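# Insert the loose pipe fully into the push-fit fitting

## Task

Slide the loose pipe into the push-fit fitting's open end until it is fully seated.

## Robot and tools

Robot: two seven-joint arms, left_arm and right_arm, each ending in a two-finger gripper. Bases in the scene frame: left_arm near (+0.028, +0.300, +0.020) m, right_arm near (+0.043, -0.399, +0.020) m, both turned only slightly about z. A camera stand sits behind the arms.

Frames: the scene frame has its origin at table-top height midway between the nominal bases, +x out over the table, +z up, and left_arm on the +y side. Image left/right does not match arm names. Printed hand positions, velocities and targets are in the scene frame. Motion offsets are along each gripper's own Hand-target axes: fingers point along gripper +z and open and close along gripper y. end_effector_position is the point between the pads when closed; fingertips reach about 19 mm past it when closed, about 6 mm when fully open.

The 16-number row (used by execute_actions and move): one flat list covering both arms, every number in [-1, 1]. Order: left dx, dy, dz, rx, ry, rz, left gripper position, left gripper speed, then the same eight for the right arm. dx..rz are an offset, not a pose, measured from that arm's Hand target as it stood when the action or move began, in the gripper's own axes. Scale: 1.0 = 0.6 m for dx/dy/dz and 180 degrees for the rotation vector rx/ry/rz. Sending the same offset again moves further. Six zeros re-request the current Hand target. Gripper position is absolute: +1 fully open (85 mm), 0 about 45 mm, -1 fully closed, not quite linear. Gripper speed: -1 about 20 mm/s, 0 about 85, +1 about 150; faster closes from a centimetre or more away grip harder (roughly 100 N per pad at -1, 120-135 at 0, up to about 245 at +1 on a 40 mm hard part). Always resend each gripper's previous position and speed if it should stay as is, since 0 is a real command. The gripper starts at +1.

execute_actions(actions, cameras): actions is a list of actions; each action is up to 15 rows, one per 1/30 s step; a short action repeats its last row to fill 15 steps. Each row counts from the action's starting Hand target, not from the previous row. An empty list returns state plus all camera images.

move(target, speed, blend, blocking, cameras): target is one row or up to 15 rows; every row is an offset from the same starting Hand targets. Straight-line paths, all finishing together, at least 0.5 s, cut off at 10 s. speed in m/s, 0.002 to 0.5 (default 0.25), one value or one per target; rotation capped at twice that in rad/s and at most 0.873 rad/s. blend in metres rounds corners (0 = stop at each). blocking=false returns after about 0.5 s while the move continues. Paths ignore obstacles and the other arm. The result adds a 'move:' line: done (within 3 mm and 2 degrees), off_target, moving, held (a check or the clearance check blocked it) or fault, plus limits such as paced (pose clipped) or held.

wait(seconds 0-10, cameras): lets time pass holding commands. stop(cameras): brakes a running move; fingers keep moving. zoom_image(camera cam_left_wrist or cam_right_wrist, region [x0,y0,x1,y1] pixels, at most 504x504): enlarges part of the newest image. clear_fault(arm): clears a reported torque fault on that arm. finished_scene(scene): ends the current scene, giving its number; irreversible.

Control details: each step, commanded orientation is clipped to within 32 degrees of the measured one; Hand target is the last command after clipping. A gripper may settle short of its Hand target; only a new command (even zeros) retries, so send the missing distance as an offset if needed. Large gripper turns can swing the elbow. Joint speeds are capped (about 1.39 rad/s for the first four joints, 1.22 for the wrist). Arms are stiff: a target a few millimetres past a firm contact pushes hard; to release a push, command a target back beyond the gripper.

Gripping: close to a position narrower than the part. Result fields: position_measured_pct (about 50 - 50 x position), object_status (0 moving, 1 blocked opening, 2 stopped on an object before the requested position, 3 reached requested position or pads met / soft grip), motor_current_ma (about 1000 holding firmly, near 0 empty). Hold the position unchanged up to 1.3 s after stopping to read status. To release, open a few millimetres wider than the part.

Other result lines: Hand target, Tool commands, joint positions, velocities ('within noise'), joint torques, Flange force (gripper x y z, biased, includes held weight), step readings of end_effector_position, Wrist depth (7x7 grid of median distances in mm, 164-4000, '-' = no value), camera calibration (K, distortion, T_world_to_cam). Cameras: cam_left_wrist and cam_right_wrist, both 672x504.

Avoid: dropping or letting anything leave the table, releasing moving parts, fast impacts, hard presses, hard grips on parts still resting on something, and any contact between the arms (clearance check helps but is not perfect; closing on the other arm's fingers counts). Torque limits are 104.5 N m for the first four joints and 51.3 for the wrist; exceeding them or straying over 5 degrees from plan stops the arm until clear_fault. Long holding, stretching or pushing heats motors: MOTOR HOT appears at 60 °C; at 75 °C the arm sinks and stops for 30-60 s. A loose object may occasionally be nudged by outside pushes. The pipe must remain fully seated once the robot lets go.

Each tool is called after ">>>" in YAML: its name, and indented under it one key for each argument.

## Session

>>> execute_actions:
  actions: []

Scene clock: 0.00 s.
left_arm: end_effector_position=(+1.0033, +0.2389, +0.2299) position_measured_pct=0.0 object_status=3 motor_current_ma=0 end_effector_quat_wxyz=(+0.043, +0.637, -0.218, +0.738) | right_arm: end_effector_position=(+0.2858, -0.6244, +0.2768) position_measured_pct=0.0 object_status=3 motor_current_ma=0 end_effector_quat_wxyz=(-0.020, +1.000, -0.004, +0.002)
Joint positions: left_arm=[-0.305 1.513 0.678 0.664 1.942 0.587 1.687] | right_arm=[0.27 0.132 0.46 1.897 -0.099 1.154 -0.781]
Joint velocities: within noise
Joint torques (N m): no reading
Flange force (N): no reading
Wrist depth (mm): cam_left_wrist=[2271 2376 2550 2674 2870 3055 3203 / 2232 2302 1956 2118 2786 3000 3172 / 1884 2021 1916 2059 2740 2751 3113 / 1763 2098 1878 1991 2132 2798 3000 / 1740 2188 1852 1950 2072 2751 2934 / 1722 2174 1822 1927 2040 2684 2921 / 1687 2153 1822 1868 1985 2652 2786] | cam_right_wrist=[429 427 425 422 419 417 414 / 430 427 424 422 419 417 414 / 430 427 424 422 419 416 413 / 431 426 423 423 419 417 413 / 430 427 424 422 419 416 414 / 431 426 425 422 420 416 413 / 429 427 424 422 419 417 413]
Hand target: left_arm +1.0033, +0.2389, +0.2299; +0.043, +0.637, -0.218, +0.738 | right_arm +0.2858, -0.6244, +0.2768; -0.020, +1.000, -0.004, +0.002
Tool commands: left_gripper/position=+1.0 left_gripper/speed=+1.0 right_gripper/position=+1.0 right_gripper/speed=+1.0

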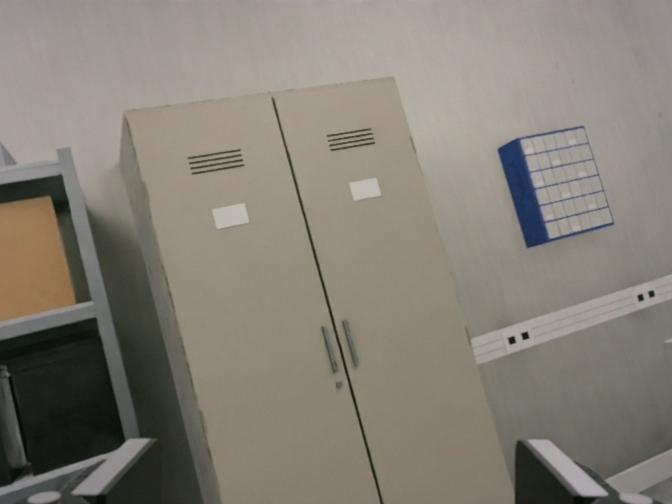

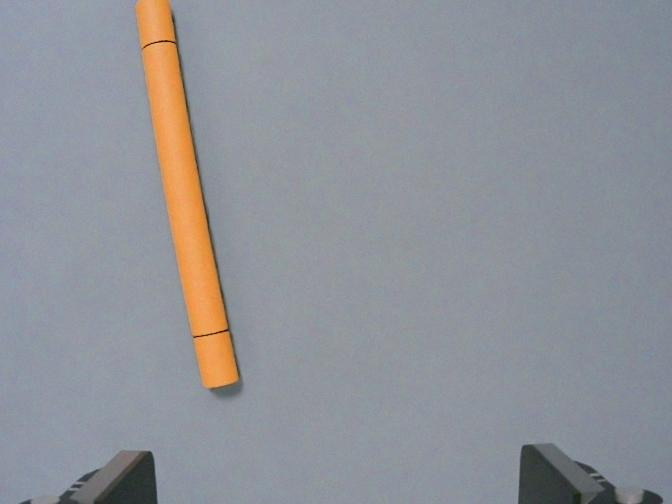

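>>> move:
  target: [0.6485, 0.3563, -0.8282, 0.0313, -0.5364, -0.1585, 1, 1, 0.15, -0.38, -0.35, 0, 0, 0, 1, 1]
  speed: 0.45
  cameras: ["all"]

Scene clock: 17.93 s.
left_arm: end_effector_position=(+0.4007, +0.1496, +0.4999) position_measured_pct=0.0 object_status=3 motor_current_ma=0 end_effector_quat_wxyz=(+0.000, +1.000, +0.000, +0.000) | right_arm: end_effector_position=(+0.3768, -0.4058, +0.4962) position_measured_pct=0.0 object_status=3 motor_current_ma=0 end_effector_quat_wxyz=(-0.020, +1.000, -0.004, +0.002)
Joint positions: left_arm=[-0.159 0.286 0.74 1.025 2.939 -1.896 2.081] | right_arm=[-0.15 0.066 0.115 1.239 -0.05 1.832 -1.598]
Joint torques (N m): left_arm=[0.73 -11.74 0.6 -9.03 0.06 0.07 0.07] | right_arm=[-0.14 -10.14 -0.5 -8.66 -0.35 0.13 0.02]
Flange force (N): left_arm=[-4.6 -3.5 4.1] | right_arm=[0.7 1.0 0.6]
Wrist depth (mm): cam_left_wrist=[644 645 644 645 646 646 643 / 644 646 646 646 647 647 648 / 649 645 646 647 646 646 647 / 646 650 647 646 645 649 648 / 647 650 648 649 647 651 649 / 646 646 647 650 649 650 649 / 648 647 648 651 651 648 651] | cam_right_wrist=[653 649 642 641 634 631 628 / 650 646 642 641 636 631 627 / 651 646 644 639 638 633 628 / 651 647 644 641 637 631 629 / 651 647 643 639 636 632 628 / 651 647 642 641 637 634 630 / 653 646 641 639 636 630 629]
Hand target: left_arm +0.4007, +0.1496, +0.4999; +0.000, +1.000, +0.000, +0.000 | right_arm +0.3768, -0.4058, +0.4962; -0.020, +1.000, -0.004, +0.002
Off the commanded pose: left_arm 0.000 m, 0 deg | right_arm 0.000 m, 0 deg.
move: done
camera_calibration:
cam_left_wrist: T_world_to_cam=[[-0.00533047, -0.999952, -0.00817464, 0.157417], [-0.999818, 0.00517953, 0.0183758, 0.44276], [-0.0183325, 0.0082711, -0.999798, 0.655807], [0, 0, 0, 1]] pos_world=[0.455541, 0.149692, 0.648825]
cam_right_wrist: T_world_to_cam=[[-0.0357717, -0.998061, -0.0509381, -0.361838], [-0.999298, 0.0351575, 0.0129033, 0.441817], [-0.0110874, 0.0513639, -0.998618, 0.665795], [0, 0, 0, 1]] pos_world=[0.435946, -0.410868, 0.640742]

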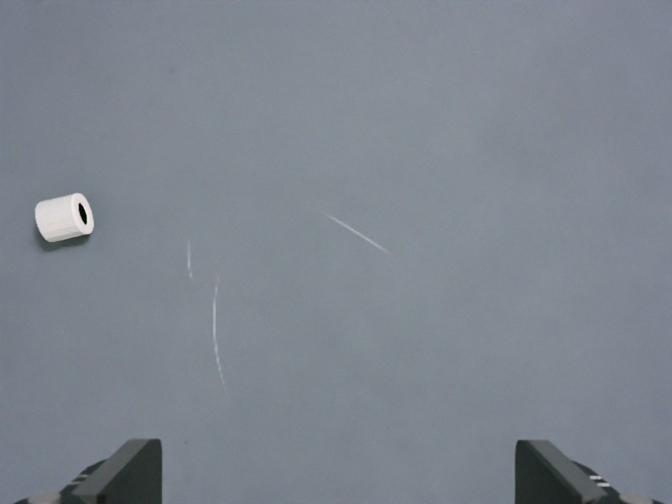

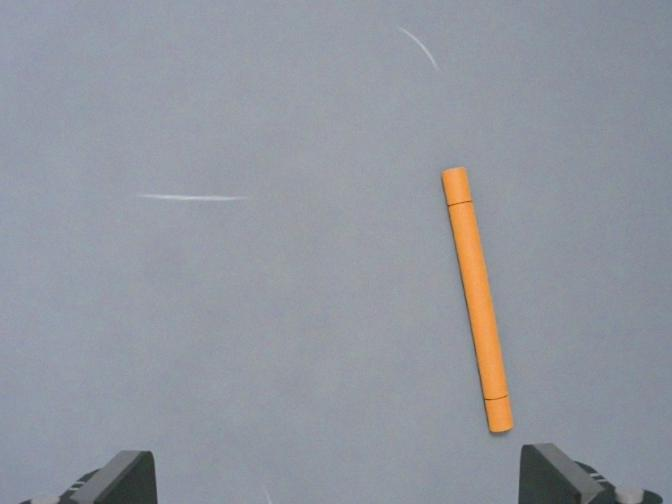

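>>> zoom_image:
  camera: "cam_left_wrist"
  region: [10, 160, 130, 280]

>>> zoom_image:
  camera: "cam_right_wrist"
  region: [340, 150, 640, 450]

Scaled by 4.200.

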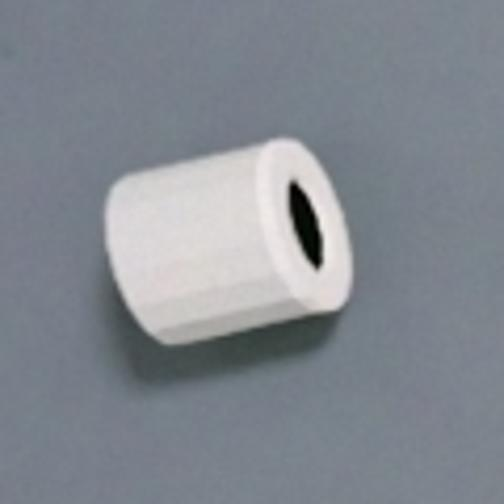

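Scaled by 1.680.

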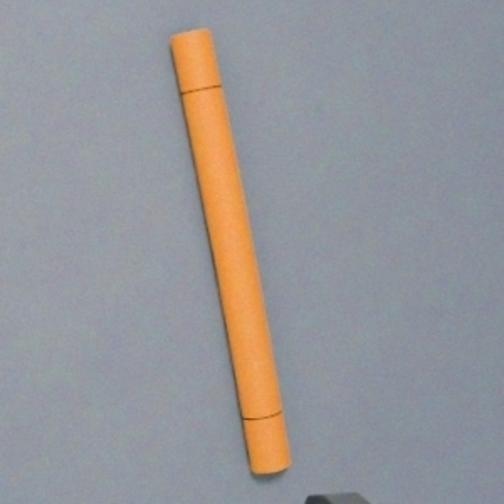

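>>> move:
  target: [0.1355, -0.4507, 0.5833, 0, 0, 0.436, 1, 1, 0.1352, 0.1822, 0.6538, -0.0126, -0.0022, -0.0492, 1, 1]
  speed: 0.4
  cameras: ["all"]

Scene clock: 60.33 s.
left_arm: end_effector_position=(+0.4818, +0.4201, +0.1500) position_measured_pct=0.0 object_status=3 motor_current_ma=0 end_effector_quat_wxyz=(+0.000, +0.775, -0.632, +0.000) | right_arm: end_effector_position=(+0.4586, -0.4999, +0.1002) position_measured_pct=0.0 object_status=3 motor_current_ma=0 end_effector_quat_wxyz=(+0.000, +0.997, +0.073, +0.000)
Joint positions: left_arm=[-0.783 0.671 0.73 1.709 2.614 -0.968 0.364] | right_arm=[0.062 0.583 0.126 1.891 -0.112 0.675 -1.14]
Joint torques (N m): left_arm=[0.71 -16.28 3.05 -7.04 0.16 0.03 0.08] | right_arm=[-0.14 -16.64 0.31 -5.49 -0.28 0.16 -0.01]
Flange force (N): left_arm=[-1.6 4.2 -1.3] | right_arm=[0.1 0.4 0.8]
Wrist depth (mm): cam_left_wrist=[296 295 295 295 295 296 296 / 295 295 296 296 296 296 296 / 295 296 296 296 296 296 296 / 295 296 296 296 296 296 297 / 295 295 296 280 296 297 297 / 296 296 296 260 296 297 296 / 296 296 296 296 296 296 297] | cam_right_wrist=[245 245 245 245 245 245 245 / 245 245 245 245 245 245 245 / 245 245 245 245 245 245 245 / 245 245 246 245 245 245 245 / 246 245 245 228 245 245 245 / 245 246 245 227 246 245 245 / 246 246 246 230 245 245 246]
Hand target: left_arm +0.4818, +0.4201, +0.1500; +0.000, +0.775, -0.632, +0.000 | right_arm +0.4586, -0.4999, +0.1002; +0.000, +0.997, +0.073, +0.000
Off the commanded pose: left_arm 0.000 m, 0 deg | right_arm 0.000 m, 0 deg.
move: done
camera_calibration:
cam_left_wrist: T_world_to_cam=[[-0.980882, -0.19444, -0.00794782, 0.55703], [-0.194557, 0.980717, 0.0184789, -0.268965], [0.00420152, 0.0196719, -0.999798, 0.289587], [0, 0, 0, 1]] pos_world=[0.492835, 0.36639, 0.298926]
cam_right_wrist: T_world_to_cam=[[0.118429, -0.992904, -0.010807, -0.545068], [-0.992822, -0.118588, 0.0155066, 0.451883], [-0.0166782, 0.00889303, -0.999821, 0.257489], [0, 0, 0, 1]] pos_world=[0.517486, -0.489903, 0.244545]

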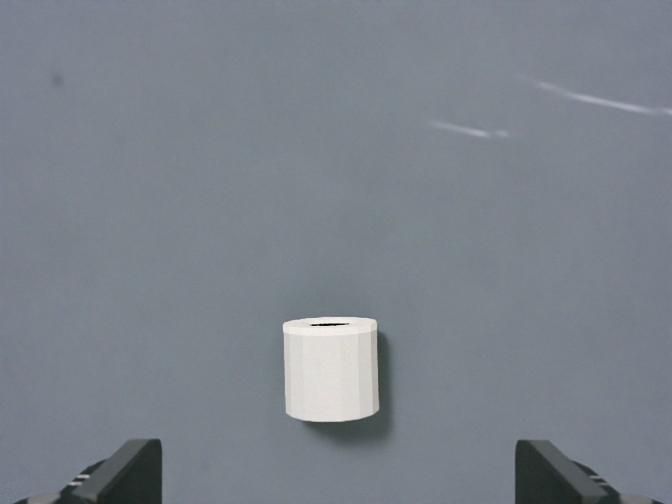

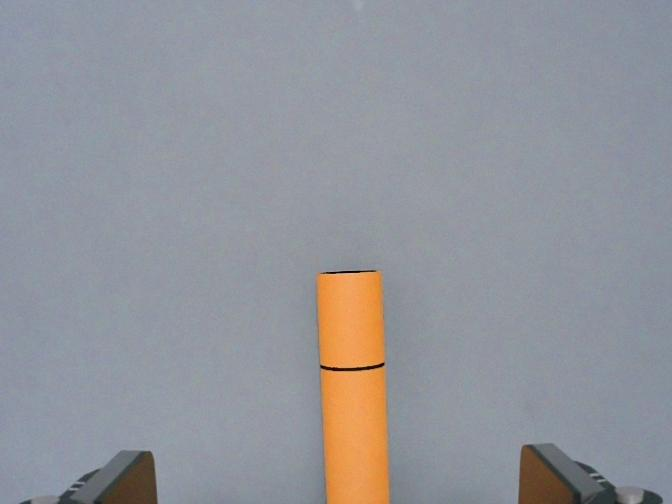

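>>> move:
  target:
    - [0, -0.0059, 0.2183, 0, 0, 0, 0.2, 1, 0, 0.001, 0.1333, 0, 0, -0.003, -0.15, 1]
    - [0, -0.0059, 0.2183, 0, 0, 0, -0.35, -1, 0, 0.001, 0.1333, 0, 0, -0.003, -0.75, -1]
  speed: 0.12
  cameras: ["all"]

Scene clock: 73.90 s.
left_arm: end_effector_position=(+0.4852, +0.4208, +0.0190) position_measured_pct=56.3 object_status=2 motor_current_ma=1000 end_effector_quat_wxyz=(+0.000, +0.775, -0.632, +0.000) | right_arm: end_effector_position=(+0.4587, -0.5004, +0.0202) position_measured_pct=76.6 object_status=0 motor_current_ma=1000 end_effector_quat_wxyz=(+0.000, +0.997, +0.078, +0.000)
Joint positions: left_arm=[-0.675 0.89 0.557 1.784 2.429 -0.68 0.506] | right_arm=[0.091 0.752 0.087 1.931 -0.135 0.463 -1.11]
Joint torques (N m): left_arm=[0.46 -12.1 0.85 -3.14 0 0.13 0.08] | right_arm=[-0.31 -12.86 -0.24 -4.14 -0.38 -1.14 0]
Flange force (N): left_arm=[-1.2 3.3 -17.4] | right_arm=[-3.1 -0.5 -13.7]
Wrist depth (mm): cam_left_wrist=[- - - 165 165 165 165 / - 165 164 165 165 165 165 / 165 165 165 165 165 165 165 / 165 165 165 165 165 165 165 / 165 165 165 165 165 165 165 / 165 165 165 - 165 165 165 / - 165 - - - - -] | cam_right_wrist=[166 166 166 165 166 165 165 / 166 165 165 166 165 166 165 / 165 166 166 166 165 165 166 / 166 166 166 166 166 166 166 / 166 166 166 - 166 166 166 / 166 166 166 - 166 166 166 / - 166 166 - 166 166 -]
Hand target: left_arm +0.4852, +0.4208, +0.0190; +0.000, +0.775, -0.632, +0.000 | right_arm +0.4587, -0.5004, +0.0202; +0.000, +0.997, +0.078, +0.000
Off the commanded pose: left_arm 0.000 m, 0 deg | right_arm 0.000 m, 0 deg.
move: done
camera_calibration:
cam_left_wrist: T_world_to_cam=[[-0.980901, -0.194344, -0.00794705, 0.559532], [-0.194461, 0.980736, 0.0184789, -0.266604], [0.00420269, 0.0196714, -0.999798, 0.158585], [0, 0, 0, 1]] pos_world=[0.496335, 0.367091, 0.167926]
cam_right_wrist: T_world_to_cam=[[0.127734, -0.99175, -0.0108113, -0.550256], [-0.991667, -0.127892, 0.0154957, 0.448037], [-0.0167505, 0.00874193, -0.999821, 0.177369], [0, 0, 0, 1]] pos_world=[0.517561, -0.489966, 0.164445]

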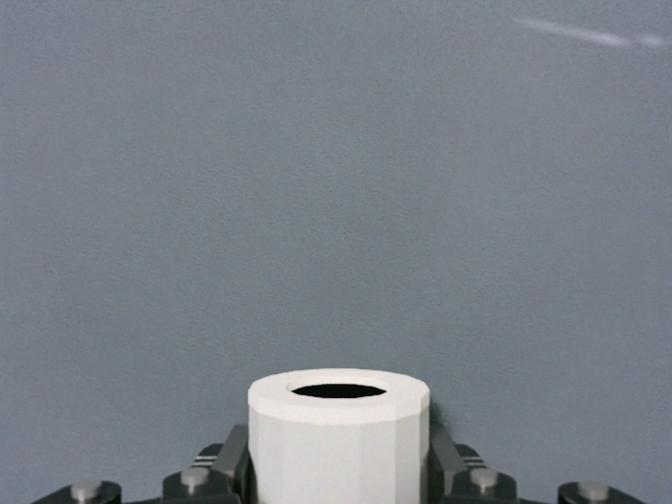

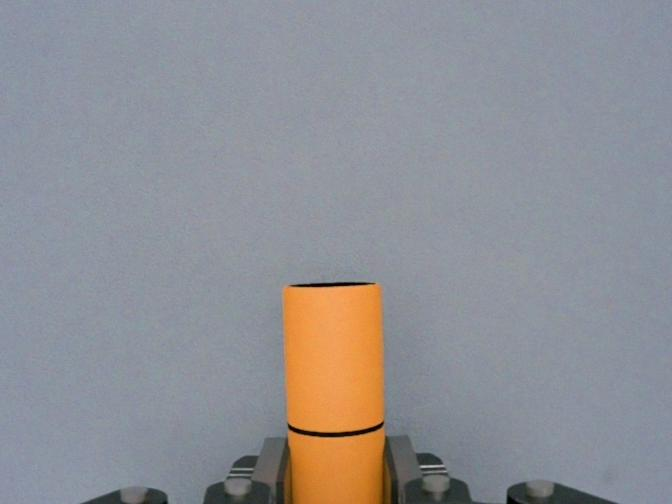

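>>> move:
  target:
    - [0, 0, -0.265, 0, 0, 0, -0.35, -1, 0, 0, -0.2813, 0, 0, 0, -0.75, -1]
    - [0.4793, 0.1583, -0.265, 0, 0, 0.0644, -0.35, -1, 0.075, -0.5693, -0.2813, 0, 0, 0.5497, -0.75, -1]
  speed: [0.2, 0.3]
  blend: 0.05
  cameras: ["all"]

Scene clock: 87.27 s.
left_arm: end_effector_position=(+0.4499, +0.1201, +0.1779) position_measured_pct=56.3 object_status=2 motor_current_ma=1000 end_effector_quat_wxyz=(+0.000, +0.707, -0.707, +0.000) | right_arm: end_effector_position=(+0.4503, -0.1561, +0.1892) position_measured_pct=76.6 object_status=2 motor_current_ma=1000 end_effector_quat_wxyz=(+0.000, +0.707, -0.707, +0.000)
Joint positions: left_arm=[-0.168 0.62 0.792 1.713 2.636 -1.025 0.815] | right_arm=[-0.935 0.56 0.487 1.634 -0.296 1.022 -3.468]
Joint torques (N m): left_arm=[0.61 -15.51 3 -7.48 0.12 0.09 0.04] | right_arm=[-0.04 -17.79 2.02 -7.72 -0.33 0.19 0]
Flange force (N): left_arm=[-3.1 3.4 -0.8] | right_arm=[0.2 0.1 2.2]
Wrist depth (mm): cam_left_wrist=[323 323 323 - 324 324 325 / 323 323 323 - 324 324 324 / 323 323 323 324 324 324 324 / 323 323 324 324 324 325 324 / 324 324 324 324 325 325 325 / 324 324 324 - 325 324 325 / 324 324 - - - 324 325] | cam_right_wrist=[334 334 334 334 334 335 335 / 335 334 334 334 334 334 335 / 334 334 334 334 335 333 334 / 334 334 334 334 334 334 335 / 334 334 335 334 334 334 335 / 334 334 334 - 334 334 334 / 334 334 - - - 335 334]
Hand target: left_arm +0.4498, +0.1200, +0.1780; +0.000, +0.707, -0.707, +0.000 | right_arm +0.4503, -0.1561, +0.1892; +0.000, +0.707, -0.707, +0.000
Off the commanded pose: left_arm 0.000 m, 0 deg | right_arm 0.000 m, 0 deg.
move: done
camera_calibration:
cam_left_wrist: T_world_to_cam=[[-0.999948, 0.00652877, -0.00786466, 0.452016], [0.00638257, 0.999809, 0.0184738, -0.0740567], [0.00798377, 0.0184226, -0.999798, 0.321968], [0, 0, 0, 1]] pos_world=[0.449894, 0.06516, 0.326826]
cam_right_wrist: T_world_to_cam=[[-0.999554, 0.0280471, -0.0102127, 0.46086], [0.0278799, 0.999481, 0.0161575, 0.197832], [0.0106605, 0.0158656, -0.999817, 0.331992], [0, 0, 0, 1]] pos_world=[0.4516, -0.215922, 0.333441]

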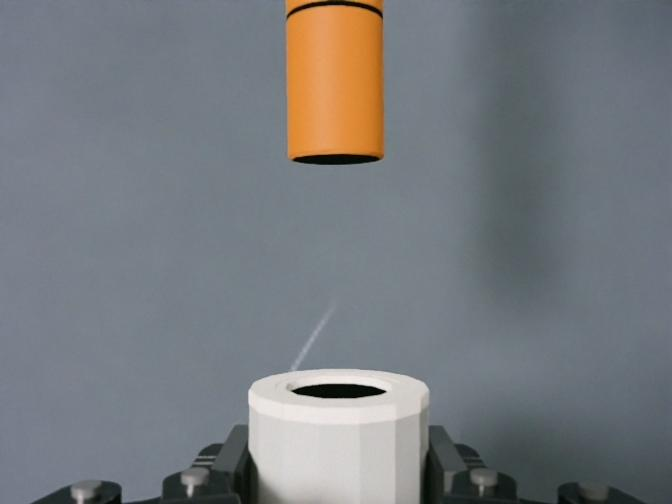

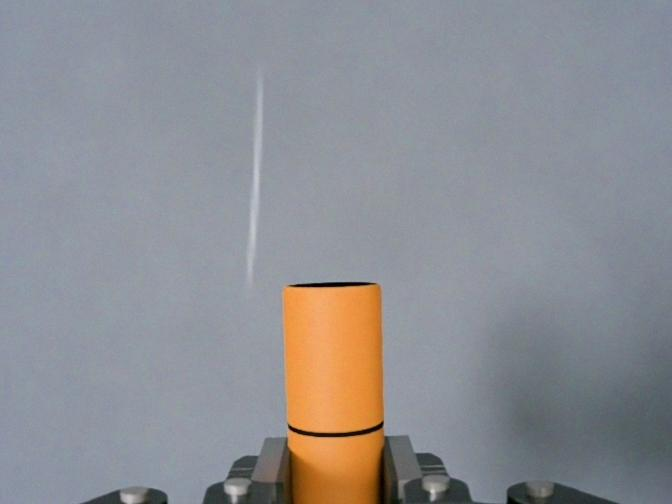

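>>> zoom_image:
  camera: "cam_left_wrist"
  region: [236, 130, 446, 430]

Scaled by 1.680.

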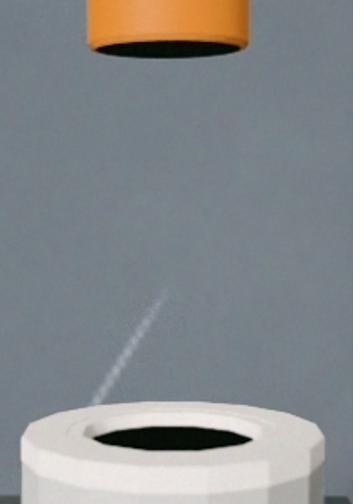

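>>> move:
  target: [0, 0, 0, 0, 0, 0, -0.35, -1, -0.08, 0.0007, 0, 0, 0, 0, -0.75, -1]
  speed: 0.08
  cameras: ["cam_left_wrist"]

>>> zoom_image:
  camera: "cam_left_wrist"
  region: [236, 270, 446, 430]

Scene clock: 97.87 s.
left_arm: end_effector_position=(+0.4498, +0.1200, +0.1780) position_measured_pct=56.3 object_status=2 motor_current_ma=1000 end_effector_quat_wxyz=(+0.000, +0.707, -0.707, +0.000) | right_arm: end_effector_position=(+0.4499, -0.1080, +0.1892) position_measured_pct=76.6 object_status=2 motor_current_ma=1000 end_effector_quat_wxyz=(+0.000, +0.707, -0.707, +0.000)
Joint positions: left_arm=[-0.168 0.62 0.792 1.713 2.637 -1.025 0.815] | right_arm=[-0.994 0.613 0.479 1.538 -0.308 1.066 -3.552]
Joint torques (N m): left_arm=[0.56 -15.49 3.01 -7.47 0.12 0.06 0.09] | right_arm=[-0.09 -18.97 2.19 -7.88 -0.28 0.17 0.02]
Flange force (N): left_arm=[-3.1 3.4 -0.8] | right_arm=[0.1 -0.1 2.1]
Wrist depth (mm): cam_left_wrist=[323 323 323 - 324 324 324 / 323 323 324 - 324 324 324 / 323 323 324 - 325 325 324 / 323 323 323 - 324 324 325 / 324 324 324 - 324 324 325 / 324 324 - - - 325 325 / 324 325 - - - 325 325] | cam_right_wrist=[334 334 334 334 334 334 334 / 334 334 334 334 334 334 334 / 334 334 334 334 334 333 334 / 333 334 334 334 334 334 334 / 334 334 334 334 334 334 334 / 334 334 334 - 334 334 334 / 334 333 - - - 334 334]
Hand target: left_arm +0.4498, +0.1200, +0.1780; +0.000, +0.707, -0.707, +0.000 | right_arm +0.4499, -0.1081, +0.1892; +0.000, +0.707, -0.707, +0.000
Off the commanded pose: left_arm 0.000 m, 0 deg | right_arm 0.000 m, 0 deg.
move: done
camera_calibration:
cam_left_wrist: T_world_to_cam=[[-0.999947, 0.00662876, -0.00786387, 0.452009], [0.00648256, 0.999808, 0.0184737, -0.0741017], [0.00798482, 0.0184218, -0.999798, 0.321967], [0, 0, 0, 1]] pos_world=[0.449894, 0.0651601, 0.326826]
Images, in order (width x height): cam_left_wrist 672x504.

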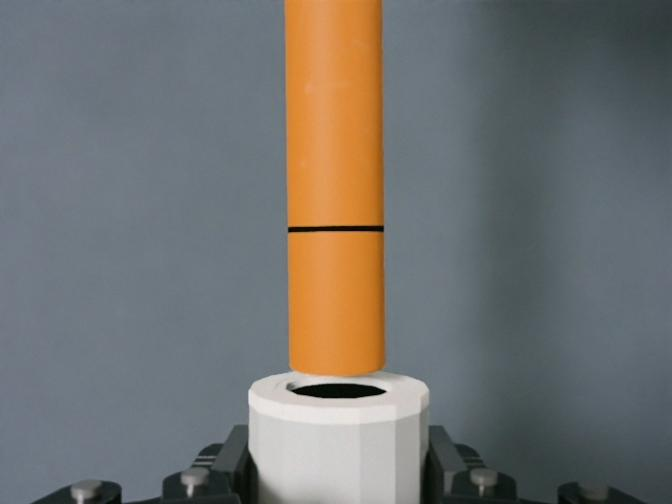

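Scaled by 2.400.

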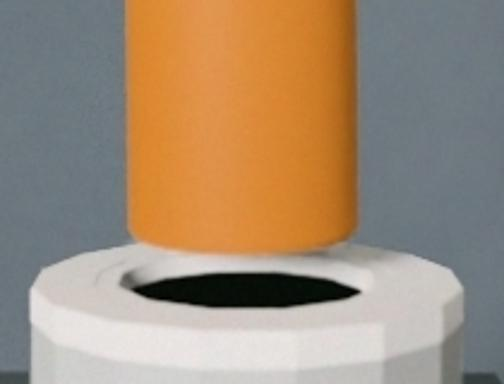

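>>> move:
  target: [0, 0, 0, 0, 0, 0, -0.35, -1, -0.022, 0.0006, 0, 0, 0, 0, -0.75, -1]
  speed: 0.03
  cameras: ["cam_left_wrist"]

Scene clock: 102.33 s.
left_arm: end_effector_position=(+0.4499, +0.1203, +0.1780) position_measured_pct=56.3 object_status=2 motor_current_ma=1000 end_effector_quat_wxyz=(+0.000, +0.707, -0.707, +0.000) | right_arm: end_effector_position=(+0.4496, -0.0950, +0.1892) position_measured_pct=76.6 object_status=2 motor_current_ma=1000 end_effector_quat_wxyz=(+0.000, +0.707, -0.707, +0.000)
Joint positions: left_arm=[-0.169 0.62 0.792 1.713 2.636 -1.025 0.815] | right_arm=[-1.008 0.628 0.477 1.509 -0.311 1.08 -3.575]
Joint torques (N m): left_arm=[16.09 -15.18 18.56 -12.83 7.2 8.28 -0.02] | right_arm=[-14.03 -22.65 -10.73 -19.71 -10.07 -5.33 -0.23]
Flange force (N): left_arm=[-39.4 2.8 1.0] | right_arm=[36.6 2.0 0.1]
Wrist depth (mm): cam_left_wrist=[321 322 322 - 323 323 323 / 322 322 322 - 323 323 323 / 322 323 323 - 323 323 323 / 323 323 323 - 323 324 324 / 323 323 323 - 324 324 325 / 324 324 - - - 324 324 / 323 324 - - - 325 325] | cam_right_wrist=[335 334 334 335 334 335 335 / 334 334 334 335 334 334 334 / 334 334 334 334 334 334 334 / 333 334 334 334 334 334 334 / 333 333 334 333 334 333 334 / 333 332 333 - 334 334 334 / 333 333 - - - 333 334]
Hand target: left_arm +0.4498, +0.1200, +0.1780; +0.000, +0.707, -0.707, +0.000 | right_arm +0.4496, -0.0949, +0.1892; +0.000, +0.707, -0.707, +0.000
Off the commanded pose: left_arm 0.000 m, 0 deg | right_arm 0.000 m, 0 deg.
move: done
camera_calibration:
cam_left_wrist: T_world_to_cam=[[-0.99995, 0.00632956, -0.00776498, 0.452096], [0.00618365, 0.999807, 0.0186732, -0.0742324], [0.00788167, 0.0186242, -0.999795, 0.321995], [0, 0, 0, 1]] pos_world=[0.449994, 0.0653595, 0.326826]
Images, in order (width x height): cam_left_wrist 672x504.

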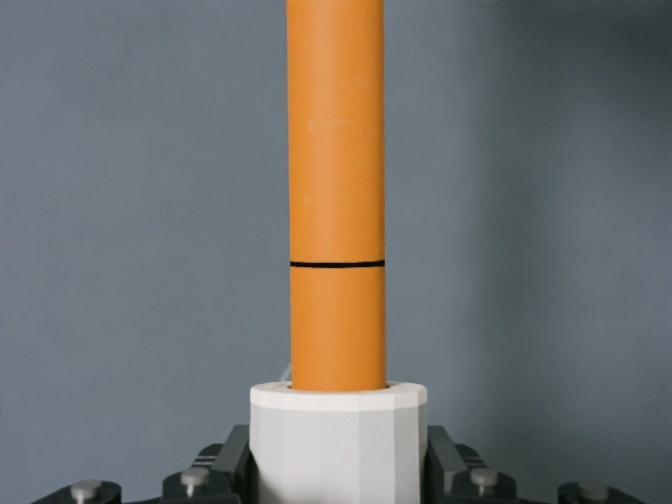

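>>> zoom_image:
  camera: "cam_left_wrist"
  region: [236, 350, 446, 504]

Scaled by 2.400.

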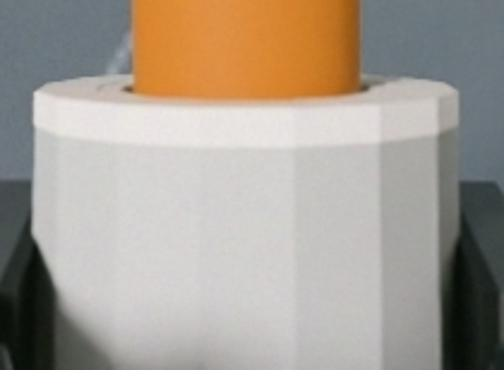

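>>> move:
  target: [0, 0, 0, 0, 0, 0, -0.35, -1, 0.03, 0, 0, 0, 0, 0, -0.75, -1]
  speed: 0.06
  cameras: ["all"]

>>> zoom_image:
  camera: "cam_left_wrist"
  region: [236, 270, 446, 480]

Scene clock: 126.70 s.
left_arm: end_effector_position=(+0.4498, +0.1200, +0.1779) position_measured_pct=56.3 object_status=2 motor_current_ma=1000 end_effector_quat_wxyz=(+0.000, +0.707, -0.707, +0.000) | right_arm: end_effector_position=(+0.4496, -0.1129, +0.1892) position_measured_pct=76.6 object_status=2 motor_current_ma=1000 end_effector_quat_wxyz=(+0.000, +0.707, -0.707, +0.000)
Joint positions: left_arm=[-0.168 0.62 0.792 1.713 2.637 -1.025 0.815] | right_arm=[-0.989 0.606 0.48 1.549 -0.307 1.061 -3.544]
Joint torques (N m): left_arm=[0.66 -15.49 3.04 -7.52 0.16 0.1 0.04] | right_arm=[-0.15 -18.89 2.14 -7.79 -0.3 0.21 0.01]
Flange force (N): left_arm=[-3.3 3.5 -0.7] | right_arm=[0.1 -0.4 2.2]
Wrist depth (mm): cam_left_wrist=[323 323 323 - 324 324 324 / 324 323 324 - 324 324 324 / 323 324 323 - 324 325 325 / 323 324 324 - 324 325 325 / 323 324 323 - 325 325 325 / 324 324 324 324 325 325 325 / 324 324 - - - 325 325] | cam_right_wrist=[334 334 334 335 334 334 334 / 334 334 334 335 334 334 334 / 334 334 333 334 334 334 334 / 334 334 334 334 334 334 335 / 334 334 333 333 333 334 334 / 334 334 334 - 334 334 334 / 334 334 - - - 333 334]
Hand target: left_arm +0.4498, +0.1200, +0.1779; +0.000, +0.707, -0.707, +0.000 | right_arm +0.4496, -0.1129, +0.1892; +0.000, +0.707, -0.707, +0.000
Off the commanded pose: left_arm 0.000 m, 0 deg | right_arm 0.000 m, 0 deg.
move: done
camera_calibration:
cam_left_wrist: T_world_to_cam=[[-0.999948, 0.00662797, -0.00776388, 0.451977], [0.00648362, 0.999808, 0.0184731, -0.074102], [0.00788483, 0.0184218, -0.999799, 0.322012], [0, 0, 0, 1]] pos_world=[0.449894, 0.0651601, 0.326826]
cam_right_wrist: T_world_to_cam=[[-0.999551, 0.0281471, -0.0103125, 0.458998], [0.0279783, 0.999478, 0.0161604, 0.154629], [0.010762, 0.0158646, -0.999816, 0.331268], [0, 0, 0, 1]] pos_world=[0.4509, -0.172723, 0.333442]

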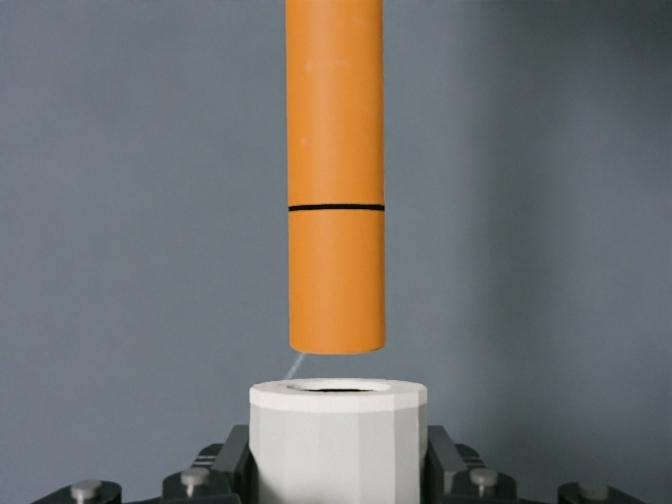

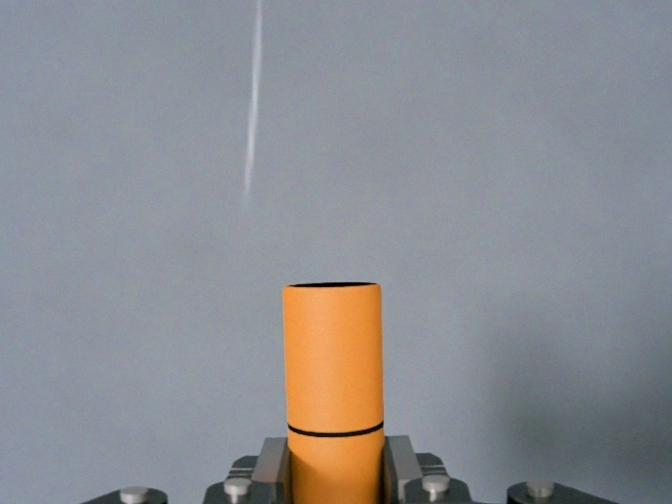

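Scaled by 2.400.

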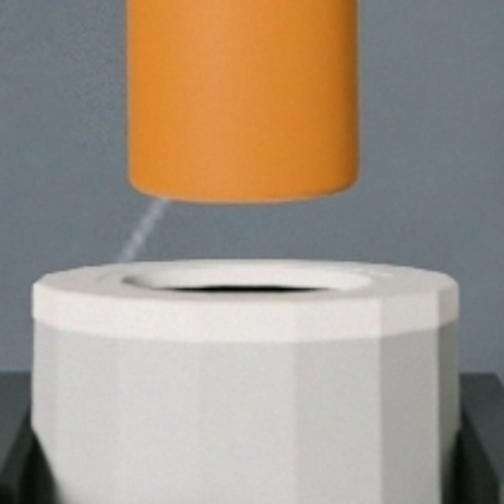

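>>> move:
  target:
    - [0, 0, 0, 0, 0.0344, 0, -0.35, -1, 0, 0.0005, -0.002, 0, 0, 0, -0.75, -1]
    - [0, 0, 0, 0, 0.0344, 0, -0.35, -1, -0.010, 0.0005, -0.002, 0, 0, 0, -0.75, -1]
  speed: [0.1, 0.03]
  cameras: ["cam_left_wrist"]

>>> zoom_image:
  camera: "cam_left_wrist"
  region: [236, 270, 446, 480]

Scene clock: 143.13 s.
left_arm: end_effector_position=(+0.4498, +0.1200, +0.1780) position_measured_pct=56.3 object_status=2 motor_current_ma=1000 end_effector_quat_wxyz=(+0.038, +0.706, -0.706, +0.038) | right_arm: end_effector_position=(+0.4492, -0.1069, +0.1904) position_measured_pct=76.6 object_status=2 motor_current_ma=1000 end_effector_quat_wxyz=(+0.000, +0.707, -0.707, +0.000)
Joint positions: left_arm=[-0.283 0.619 0.852 1.758 2.696 -0.942 0.735] | right_arm=[-0.997 0.612 0.479 1.535 -0.307 1.07 -3.556]
Joint torques (N m): left_arm=[0.64 -14.8 3.43 -7.47 0.35 0.25 0.05] | right_arm=[-0.14 -19.01 2.22 -7.84 -0.32 0.15 -0.01]
Flange force (N): left_arm=[-3.1 3.8 -1.1] | right_arm=[0.1 -0.4 2.0]
Wrist depth (mm): cam_left_wrist=[343 343 343 - 344 344 345 / 339 339 339 - 339 340 340 / 334 335 334 - 335 336 335 / 331 331 331 - - 332 331 / 326 327 326 - 327 327 328 / 323 323 - - - 325 324 / 321 321 - - - 321 322] | cam_right_wrist=[335 336 335 336 336 336 336 / 335 336 335 335 336 335 335 / 335 335 335 335 335 335 335 / 335 335 335 335 335 336 335 / 335 335 335 335 335 335 335 / 335 335 335 - 336 335 335 / 335 335 - - - 334 335]
Hand target: left_arm +0.4498, +0.1200, +0.1780; +0.038, +0.706, -0.706, +0.038 | right_arm +0.4493, -0.1069, +0.1904; +0.000, +0.707, -0.707, +0.000
Off the commanded pose: left_arm 0.000 m, 0 deg | right_arm 0.000 m, 0 deg.
move: done
camera_calibration:
cam_left_wrist: T_world_to_cam=[[-0.999948, 0.00575189, -0.00843344, 0.452201], [0.00648358, 0.995968, -0.0894698, -0.0544342], [0.00788482, -0.0895198, -0.995954, 0.334278], [0, 0, 0, 1]] pos_world=[0.449894, 0.0815383, 0.331869]
Images, in order (width x height): cam_left_wrist 672x504.

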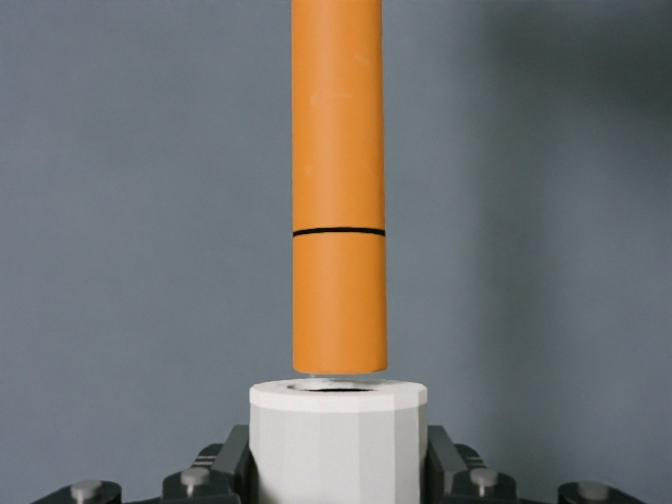

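Scaled by 2.400.

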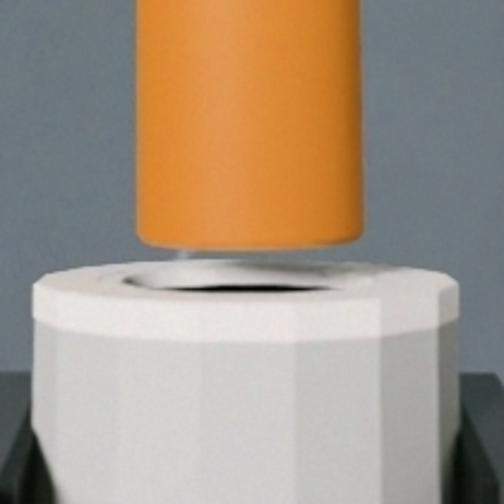

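>>> move:
  target:
    - [0, 0, 0, 0, 0, 0, -0.35, -1, -0.0167, -0.0006, 0, 0, 0, 0, -0.75, -1]
  speed: [0.03]
  cameras: ["all"]

>>> zoom_image:
  camera: "cam_left_wrist"
  region: [236, 270, 446, 480]

Scene clock: 150.80 s.
left_arm: end_effector_position=(+0.4498, +0.1201, +0.1779) position_measured_pct=56.3 object_status=2 motor_current_ma=1000 end_effector_quat_wxyz=(+0.038, +0.706, -0.706, +0.038) | right_arm: end_effector_position=(+0.4496, -0.0969, +0.1904) position_measured_pct=76.6 object_status=2 motor_current_ma=1000 end_effector_quat_wxyz=(+0.000, +0.707, -0.707, +0.000)
Joint positions: left_arm=[-0.283 0.619 0.852 1.758 2.696 -0.942 0.735] | right_arm=[-1.007 0.624 0.478 1.512 -0.31 1.081 -3.572]
Joint torques (N m): left_arm=[2.62 -14.73 5.38 -7.9 1.32 1.19 0.07] | right_arm=[-1.85 -19.59 0.66 -9.38 -1.5 -0.5 -0.07]
Flange force (N): left_arm=[-7.6 3.2 -1.4] | right_arm=[4.9 0.2 1.8]
Wrist depth (mm): cam_left_wrist=[343 343 343 - 344 343 344 / 338 339 339 - 340 340 340 / 334 334 335 - 335 336 336 / 331 331 331 - 332 331 332 / 326 326 327 - 327 327 328 / 322 323 - - - 324 324 / 320 320 - - - 321 322] | cam_right_wrist=[336 335 335 335 335 336 336 / 334 336 335 335 336 335 336 / 336 336 335 335 336 335 335 / 335 335 335 335 335 335 335 / 335 335 335 335 335 335 335 / 335 335 335 - 335 335 335 / 335 334 - - - 335 335]
Hand target: left_arm +0.4498, +0.1200, +0.1780; +0.038, +0.706, -0.706, +0.038 | right_arm +0.4496, -0.0969, +0.1904; +0.000, +0.707, -0.707, +0.000
Off the commanded pose: left_arm 0.000 m, 0 deg | right_arm 0.000 m, 0 deg.
move: done
camera_calibration:
cam_left_wrist: T_world_to_cam=[[-0.999949, 0.0056524, -0.00842344, 0.452206], [0.00638359, 0.995969, -0.0894698, -0.0543892], [0.00788377, -0.089519, -0.995954, 0.334279], [0, 0, 0, 1]] pos_world=[0.449894, 0.0815382, 0.331869]
cam_right_wrist: T_world_to_cam=[[-0.999555, 0.0280459, -0.0101155, 0.45848], [0.0278814, 0.999482, 0.0160548, 0.138697], [0.0105605, 0.0157656, -0.99982, 0.33229], [0, 0, 0, 1]] pos_world=[0.4509, -0.156723, 0.334642]

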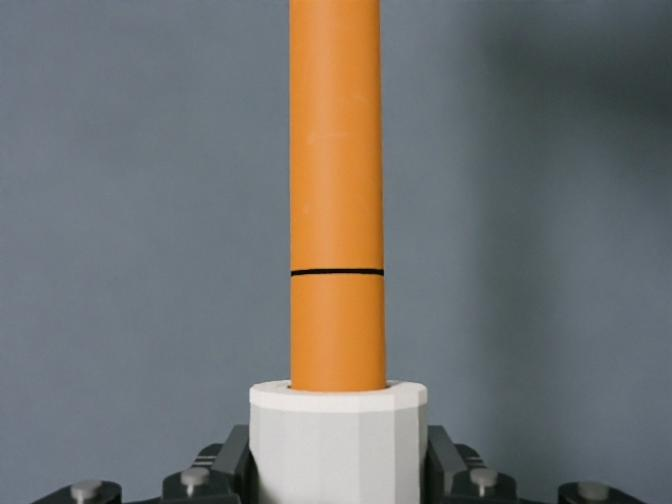

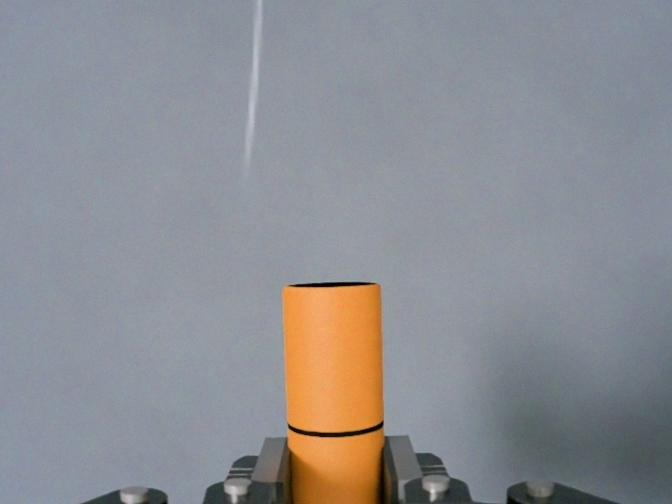

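Scaled by 2.400.

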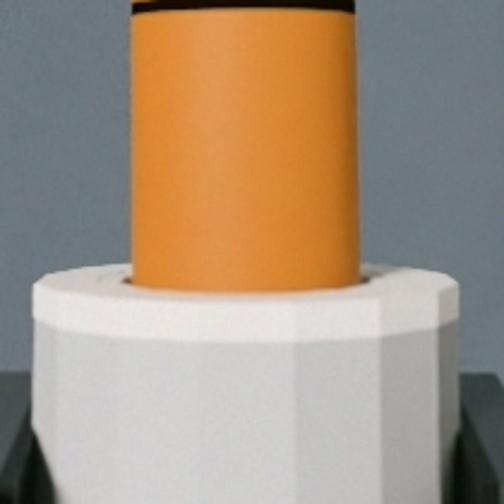

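>>> move:
  target:
    - [0, 0, 0, 0, 0, 0, -0.35, -1, -0.02, 0, 0, 0, 0, 0, -0.75, -1]
  speed: [0.03]
  cameras: ["all"]

>>> zoom_image:
  camera: "cam_left_wrist"
  region: [236, 270, 446, 480]

Scene clock: 153.40 s.
left_arm: end_effector_position=(+0.4498, +0.1201, +0.1779) position_measured_pct=56.3 object_status=2 motor_current_ma=1000 end_effector_quat_wxyz=(+0.038, +0.706, -0.706, +0.038) | right_arm: end_effector_position=(+0.4496, -0.0849, +0.1904) position_measured_pct=76.6 object_status=2 motor_current_ma=1000 end_effector_quat_wxyz=(+0.000, +0.707, -0.707, +0.000)
Joint positions: left_arm=[-0.283 0.619 0.853 1.758 2.696 -0.942 0.735] | right_arm=[-1.019 0.64 0.476 1.483 -0.313 1.094 -3.592]
Joint torques (N m): left_arm=[12.6 -14.03 15.26 -10.72 5.74 5.97 0.04] | right_arm=[-10.97 -22.13 -7.74 -17.12 -7.72 -4.01 -0.18]
Flange force (N): left_arm=[-31.2 3.5 -3.2] | right_arm=[28.6 1.5 1.1]
Wrist depth (mm): cam_left_wrist=[342 342 342 - 342 343 343 / 337 338 338 - 339 339 339 / 334 334 334 - 334 335 335 / 330 330 330 - 331 331 331 / 326 326 327 - 327 327 327 / 323 322 - - - 324 324 / 320 320 - - - 321 321] | cam_right_wrist=[336 335 335 336 336 335 336 / 335 336 336 336 336 335 335 / 335 335 335 335 335 335 335 / 335 335 335 335 335 336 335 / 334 335 335 334 335 335 335 / 335 334 334 - 335 335 335 / 334 334 - - - 336 335]
Hand target: left_arm +0.4498, +0.1200, +0.1780; +0.038, +0.706, -0.706, +0.038 | right_arm +0.4496, -0.0849, +0.1904; +0.000, +0.707, -0.707, +0.000
Off the commanded pose: left_arm 0.000 m, 0 deg | right_arm 0.000 m, 0 deg.
move: done
camera_calibration:
cam_left_wrist: T_world_to_cam=[[-0.999949, 0.00565322, -0.00842288, 0.452205], [0.00638357, 0.995978, -0.0893707, -0.0545222], [0.00788377, -0.0894199, -0.995963, 0.334283], [0, 0, 0, 1]] pos_world=[0.449894, 0.081638, 0.331869]
cam_right_wrist: T_world_to_cam=[[-0.999555, 0.0280469, -0.0101127, 0.458143], [0.0278814, 0.999481, 0.0161547, 0.12667], [0.0105605, 0.0158656, -0.999818, 0.332115], [0, 0, 0, 1]] pos_world=[0.4509, -0.144722, 0.334641]

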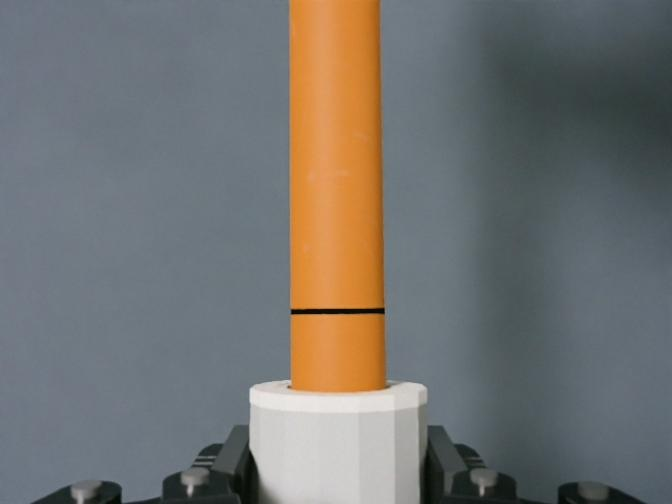

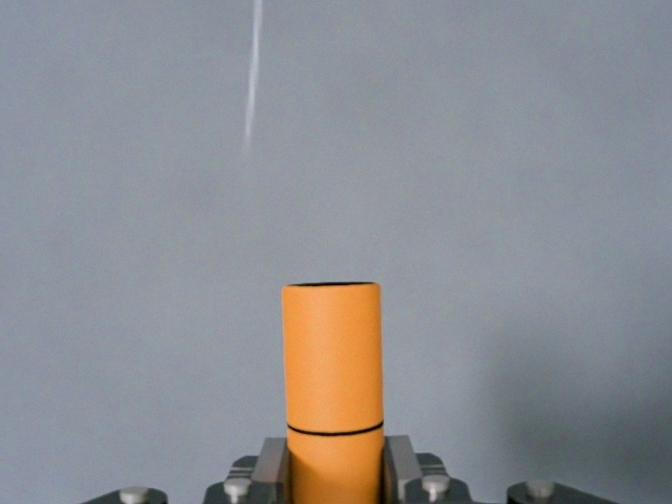

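Scaled by 2.400.

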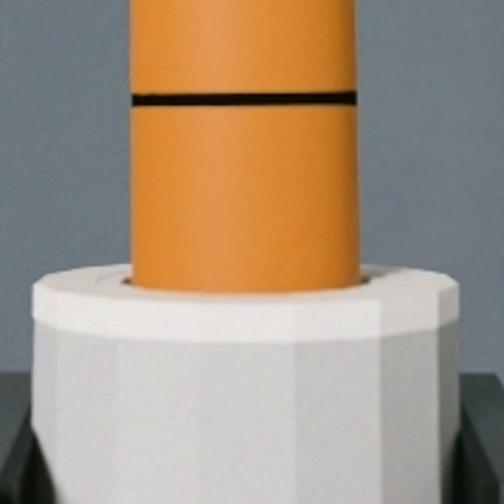

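>>> move:
  target:
    - [0, 0, 0, 0, 0, 0, -0.35, -1, -0.02, 0, 0, 0, 0, 0, -0.75, -1]
  speed: [0.03]
  cameras: ["all"]

Scene clock: 161.93 s.
left_arm: end_effector_position=(+0.4498, +0.1200, +0.1780) position_measured_pct=56.3 object_status=2 motor_current_ma=1000 end_effector_quat_wxyz=(+0.038, +0.706, -0.706, +0.038) | right_arm: end_effector_position=(+0.4496, -0.0729, +0.1904) position_measured_pct=76.6 object_status=2 motor_current_ma=1000 end_effector_quat_wxyz=(+0.000, +0.707, -0.707, +0.000)
Joint positions: left_arm=[-0.283 0.619 0.853 1.758 2.696 -0.942 0.735] | right_arm=[-1.03 0.655 0.474 1.454 -0.316 1.108 -3.611]
Joint torques (N m): left_arm=[14.01 -13.76 16.37 -10.57 6.33 6.25 -0.02] | right_arm=[-11.63 -22.95 -8.19 -18.5 -8.32 -4.88 -0.25]
Flange force (N): left_arm=[-34.1 2.9 -3.7] | right_arm=[31.1 2.3 1.1]
Wrist depth (mm): cam_left_wrist=[342 342 342 - 342 343 343 / 338 338 338 - 339 339 339 / 333 334 334 - 335 335 335 / 330 331 331 - 331 332 332 / 326 326 327 - 327 327 327 / 323 323 - - - 323 324 / 320 320 - - - 321 322] | cam_right_wrist=[336 336 336 335 336 335 335 / 336 336 336 335 335 336 336 / 335 335 335 334 335 335 336 / 335 335 335 335 335 335 335 / 334 334 334 335 335 335 335 / 335 334 334 - 335 335 334 / 335 334 - - - 334 334]
Hand target: left_arm +0.4498, +0.1200, +0.1779; +0.038, +0.706, -0.706, +0.038 | right_arm +0.4496, -0.0729, +0.1904; +0.000, +0.707, -0.707, +0.000
Off the commanded pose: left_arm 0.000 m, 0 deg | right_arm 0.000 m, 0 deg.
move: done
camera_calibration:
cam_left_wrist: T_world_to_cam=[[-0.999946, 0.00584055, -0.00854352, 0.45223], [0.00658253, 0.995959, -0.0895682, -0.0543459], [0.00798587, -0.0896197, -0.995944, 0.334228], [0, 0, 0, 1]] pos_world=[0.449894, 0.0814385, 0.331869]
cam_right_wrist: T_world_to_cam=[[-0.999554, 0.028047, -0.0102127, 0.457939], [0.0278799, 0.999481, 0.0161575, 0.114673], [0.0106605, 0.0158656, -0.999817, 0.331878], [0, 0, 0, 1]] pos_world=[0.451, -0.132722, 0.334641]

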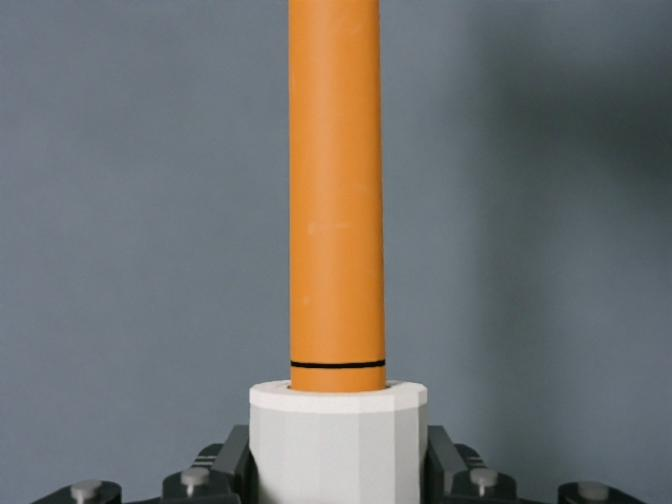

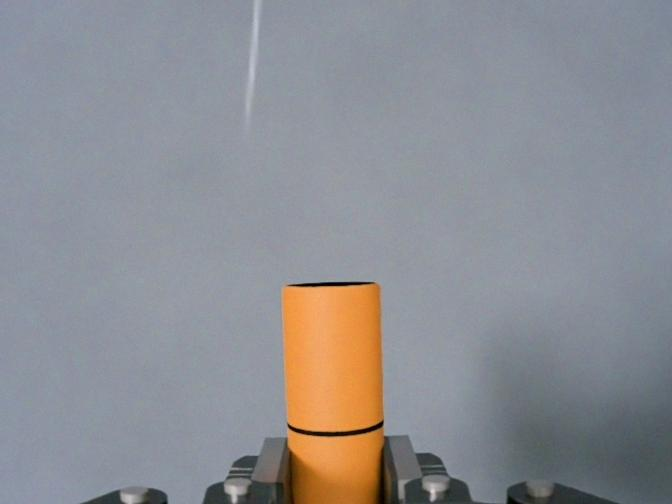

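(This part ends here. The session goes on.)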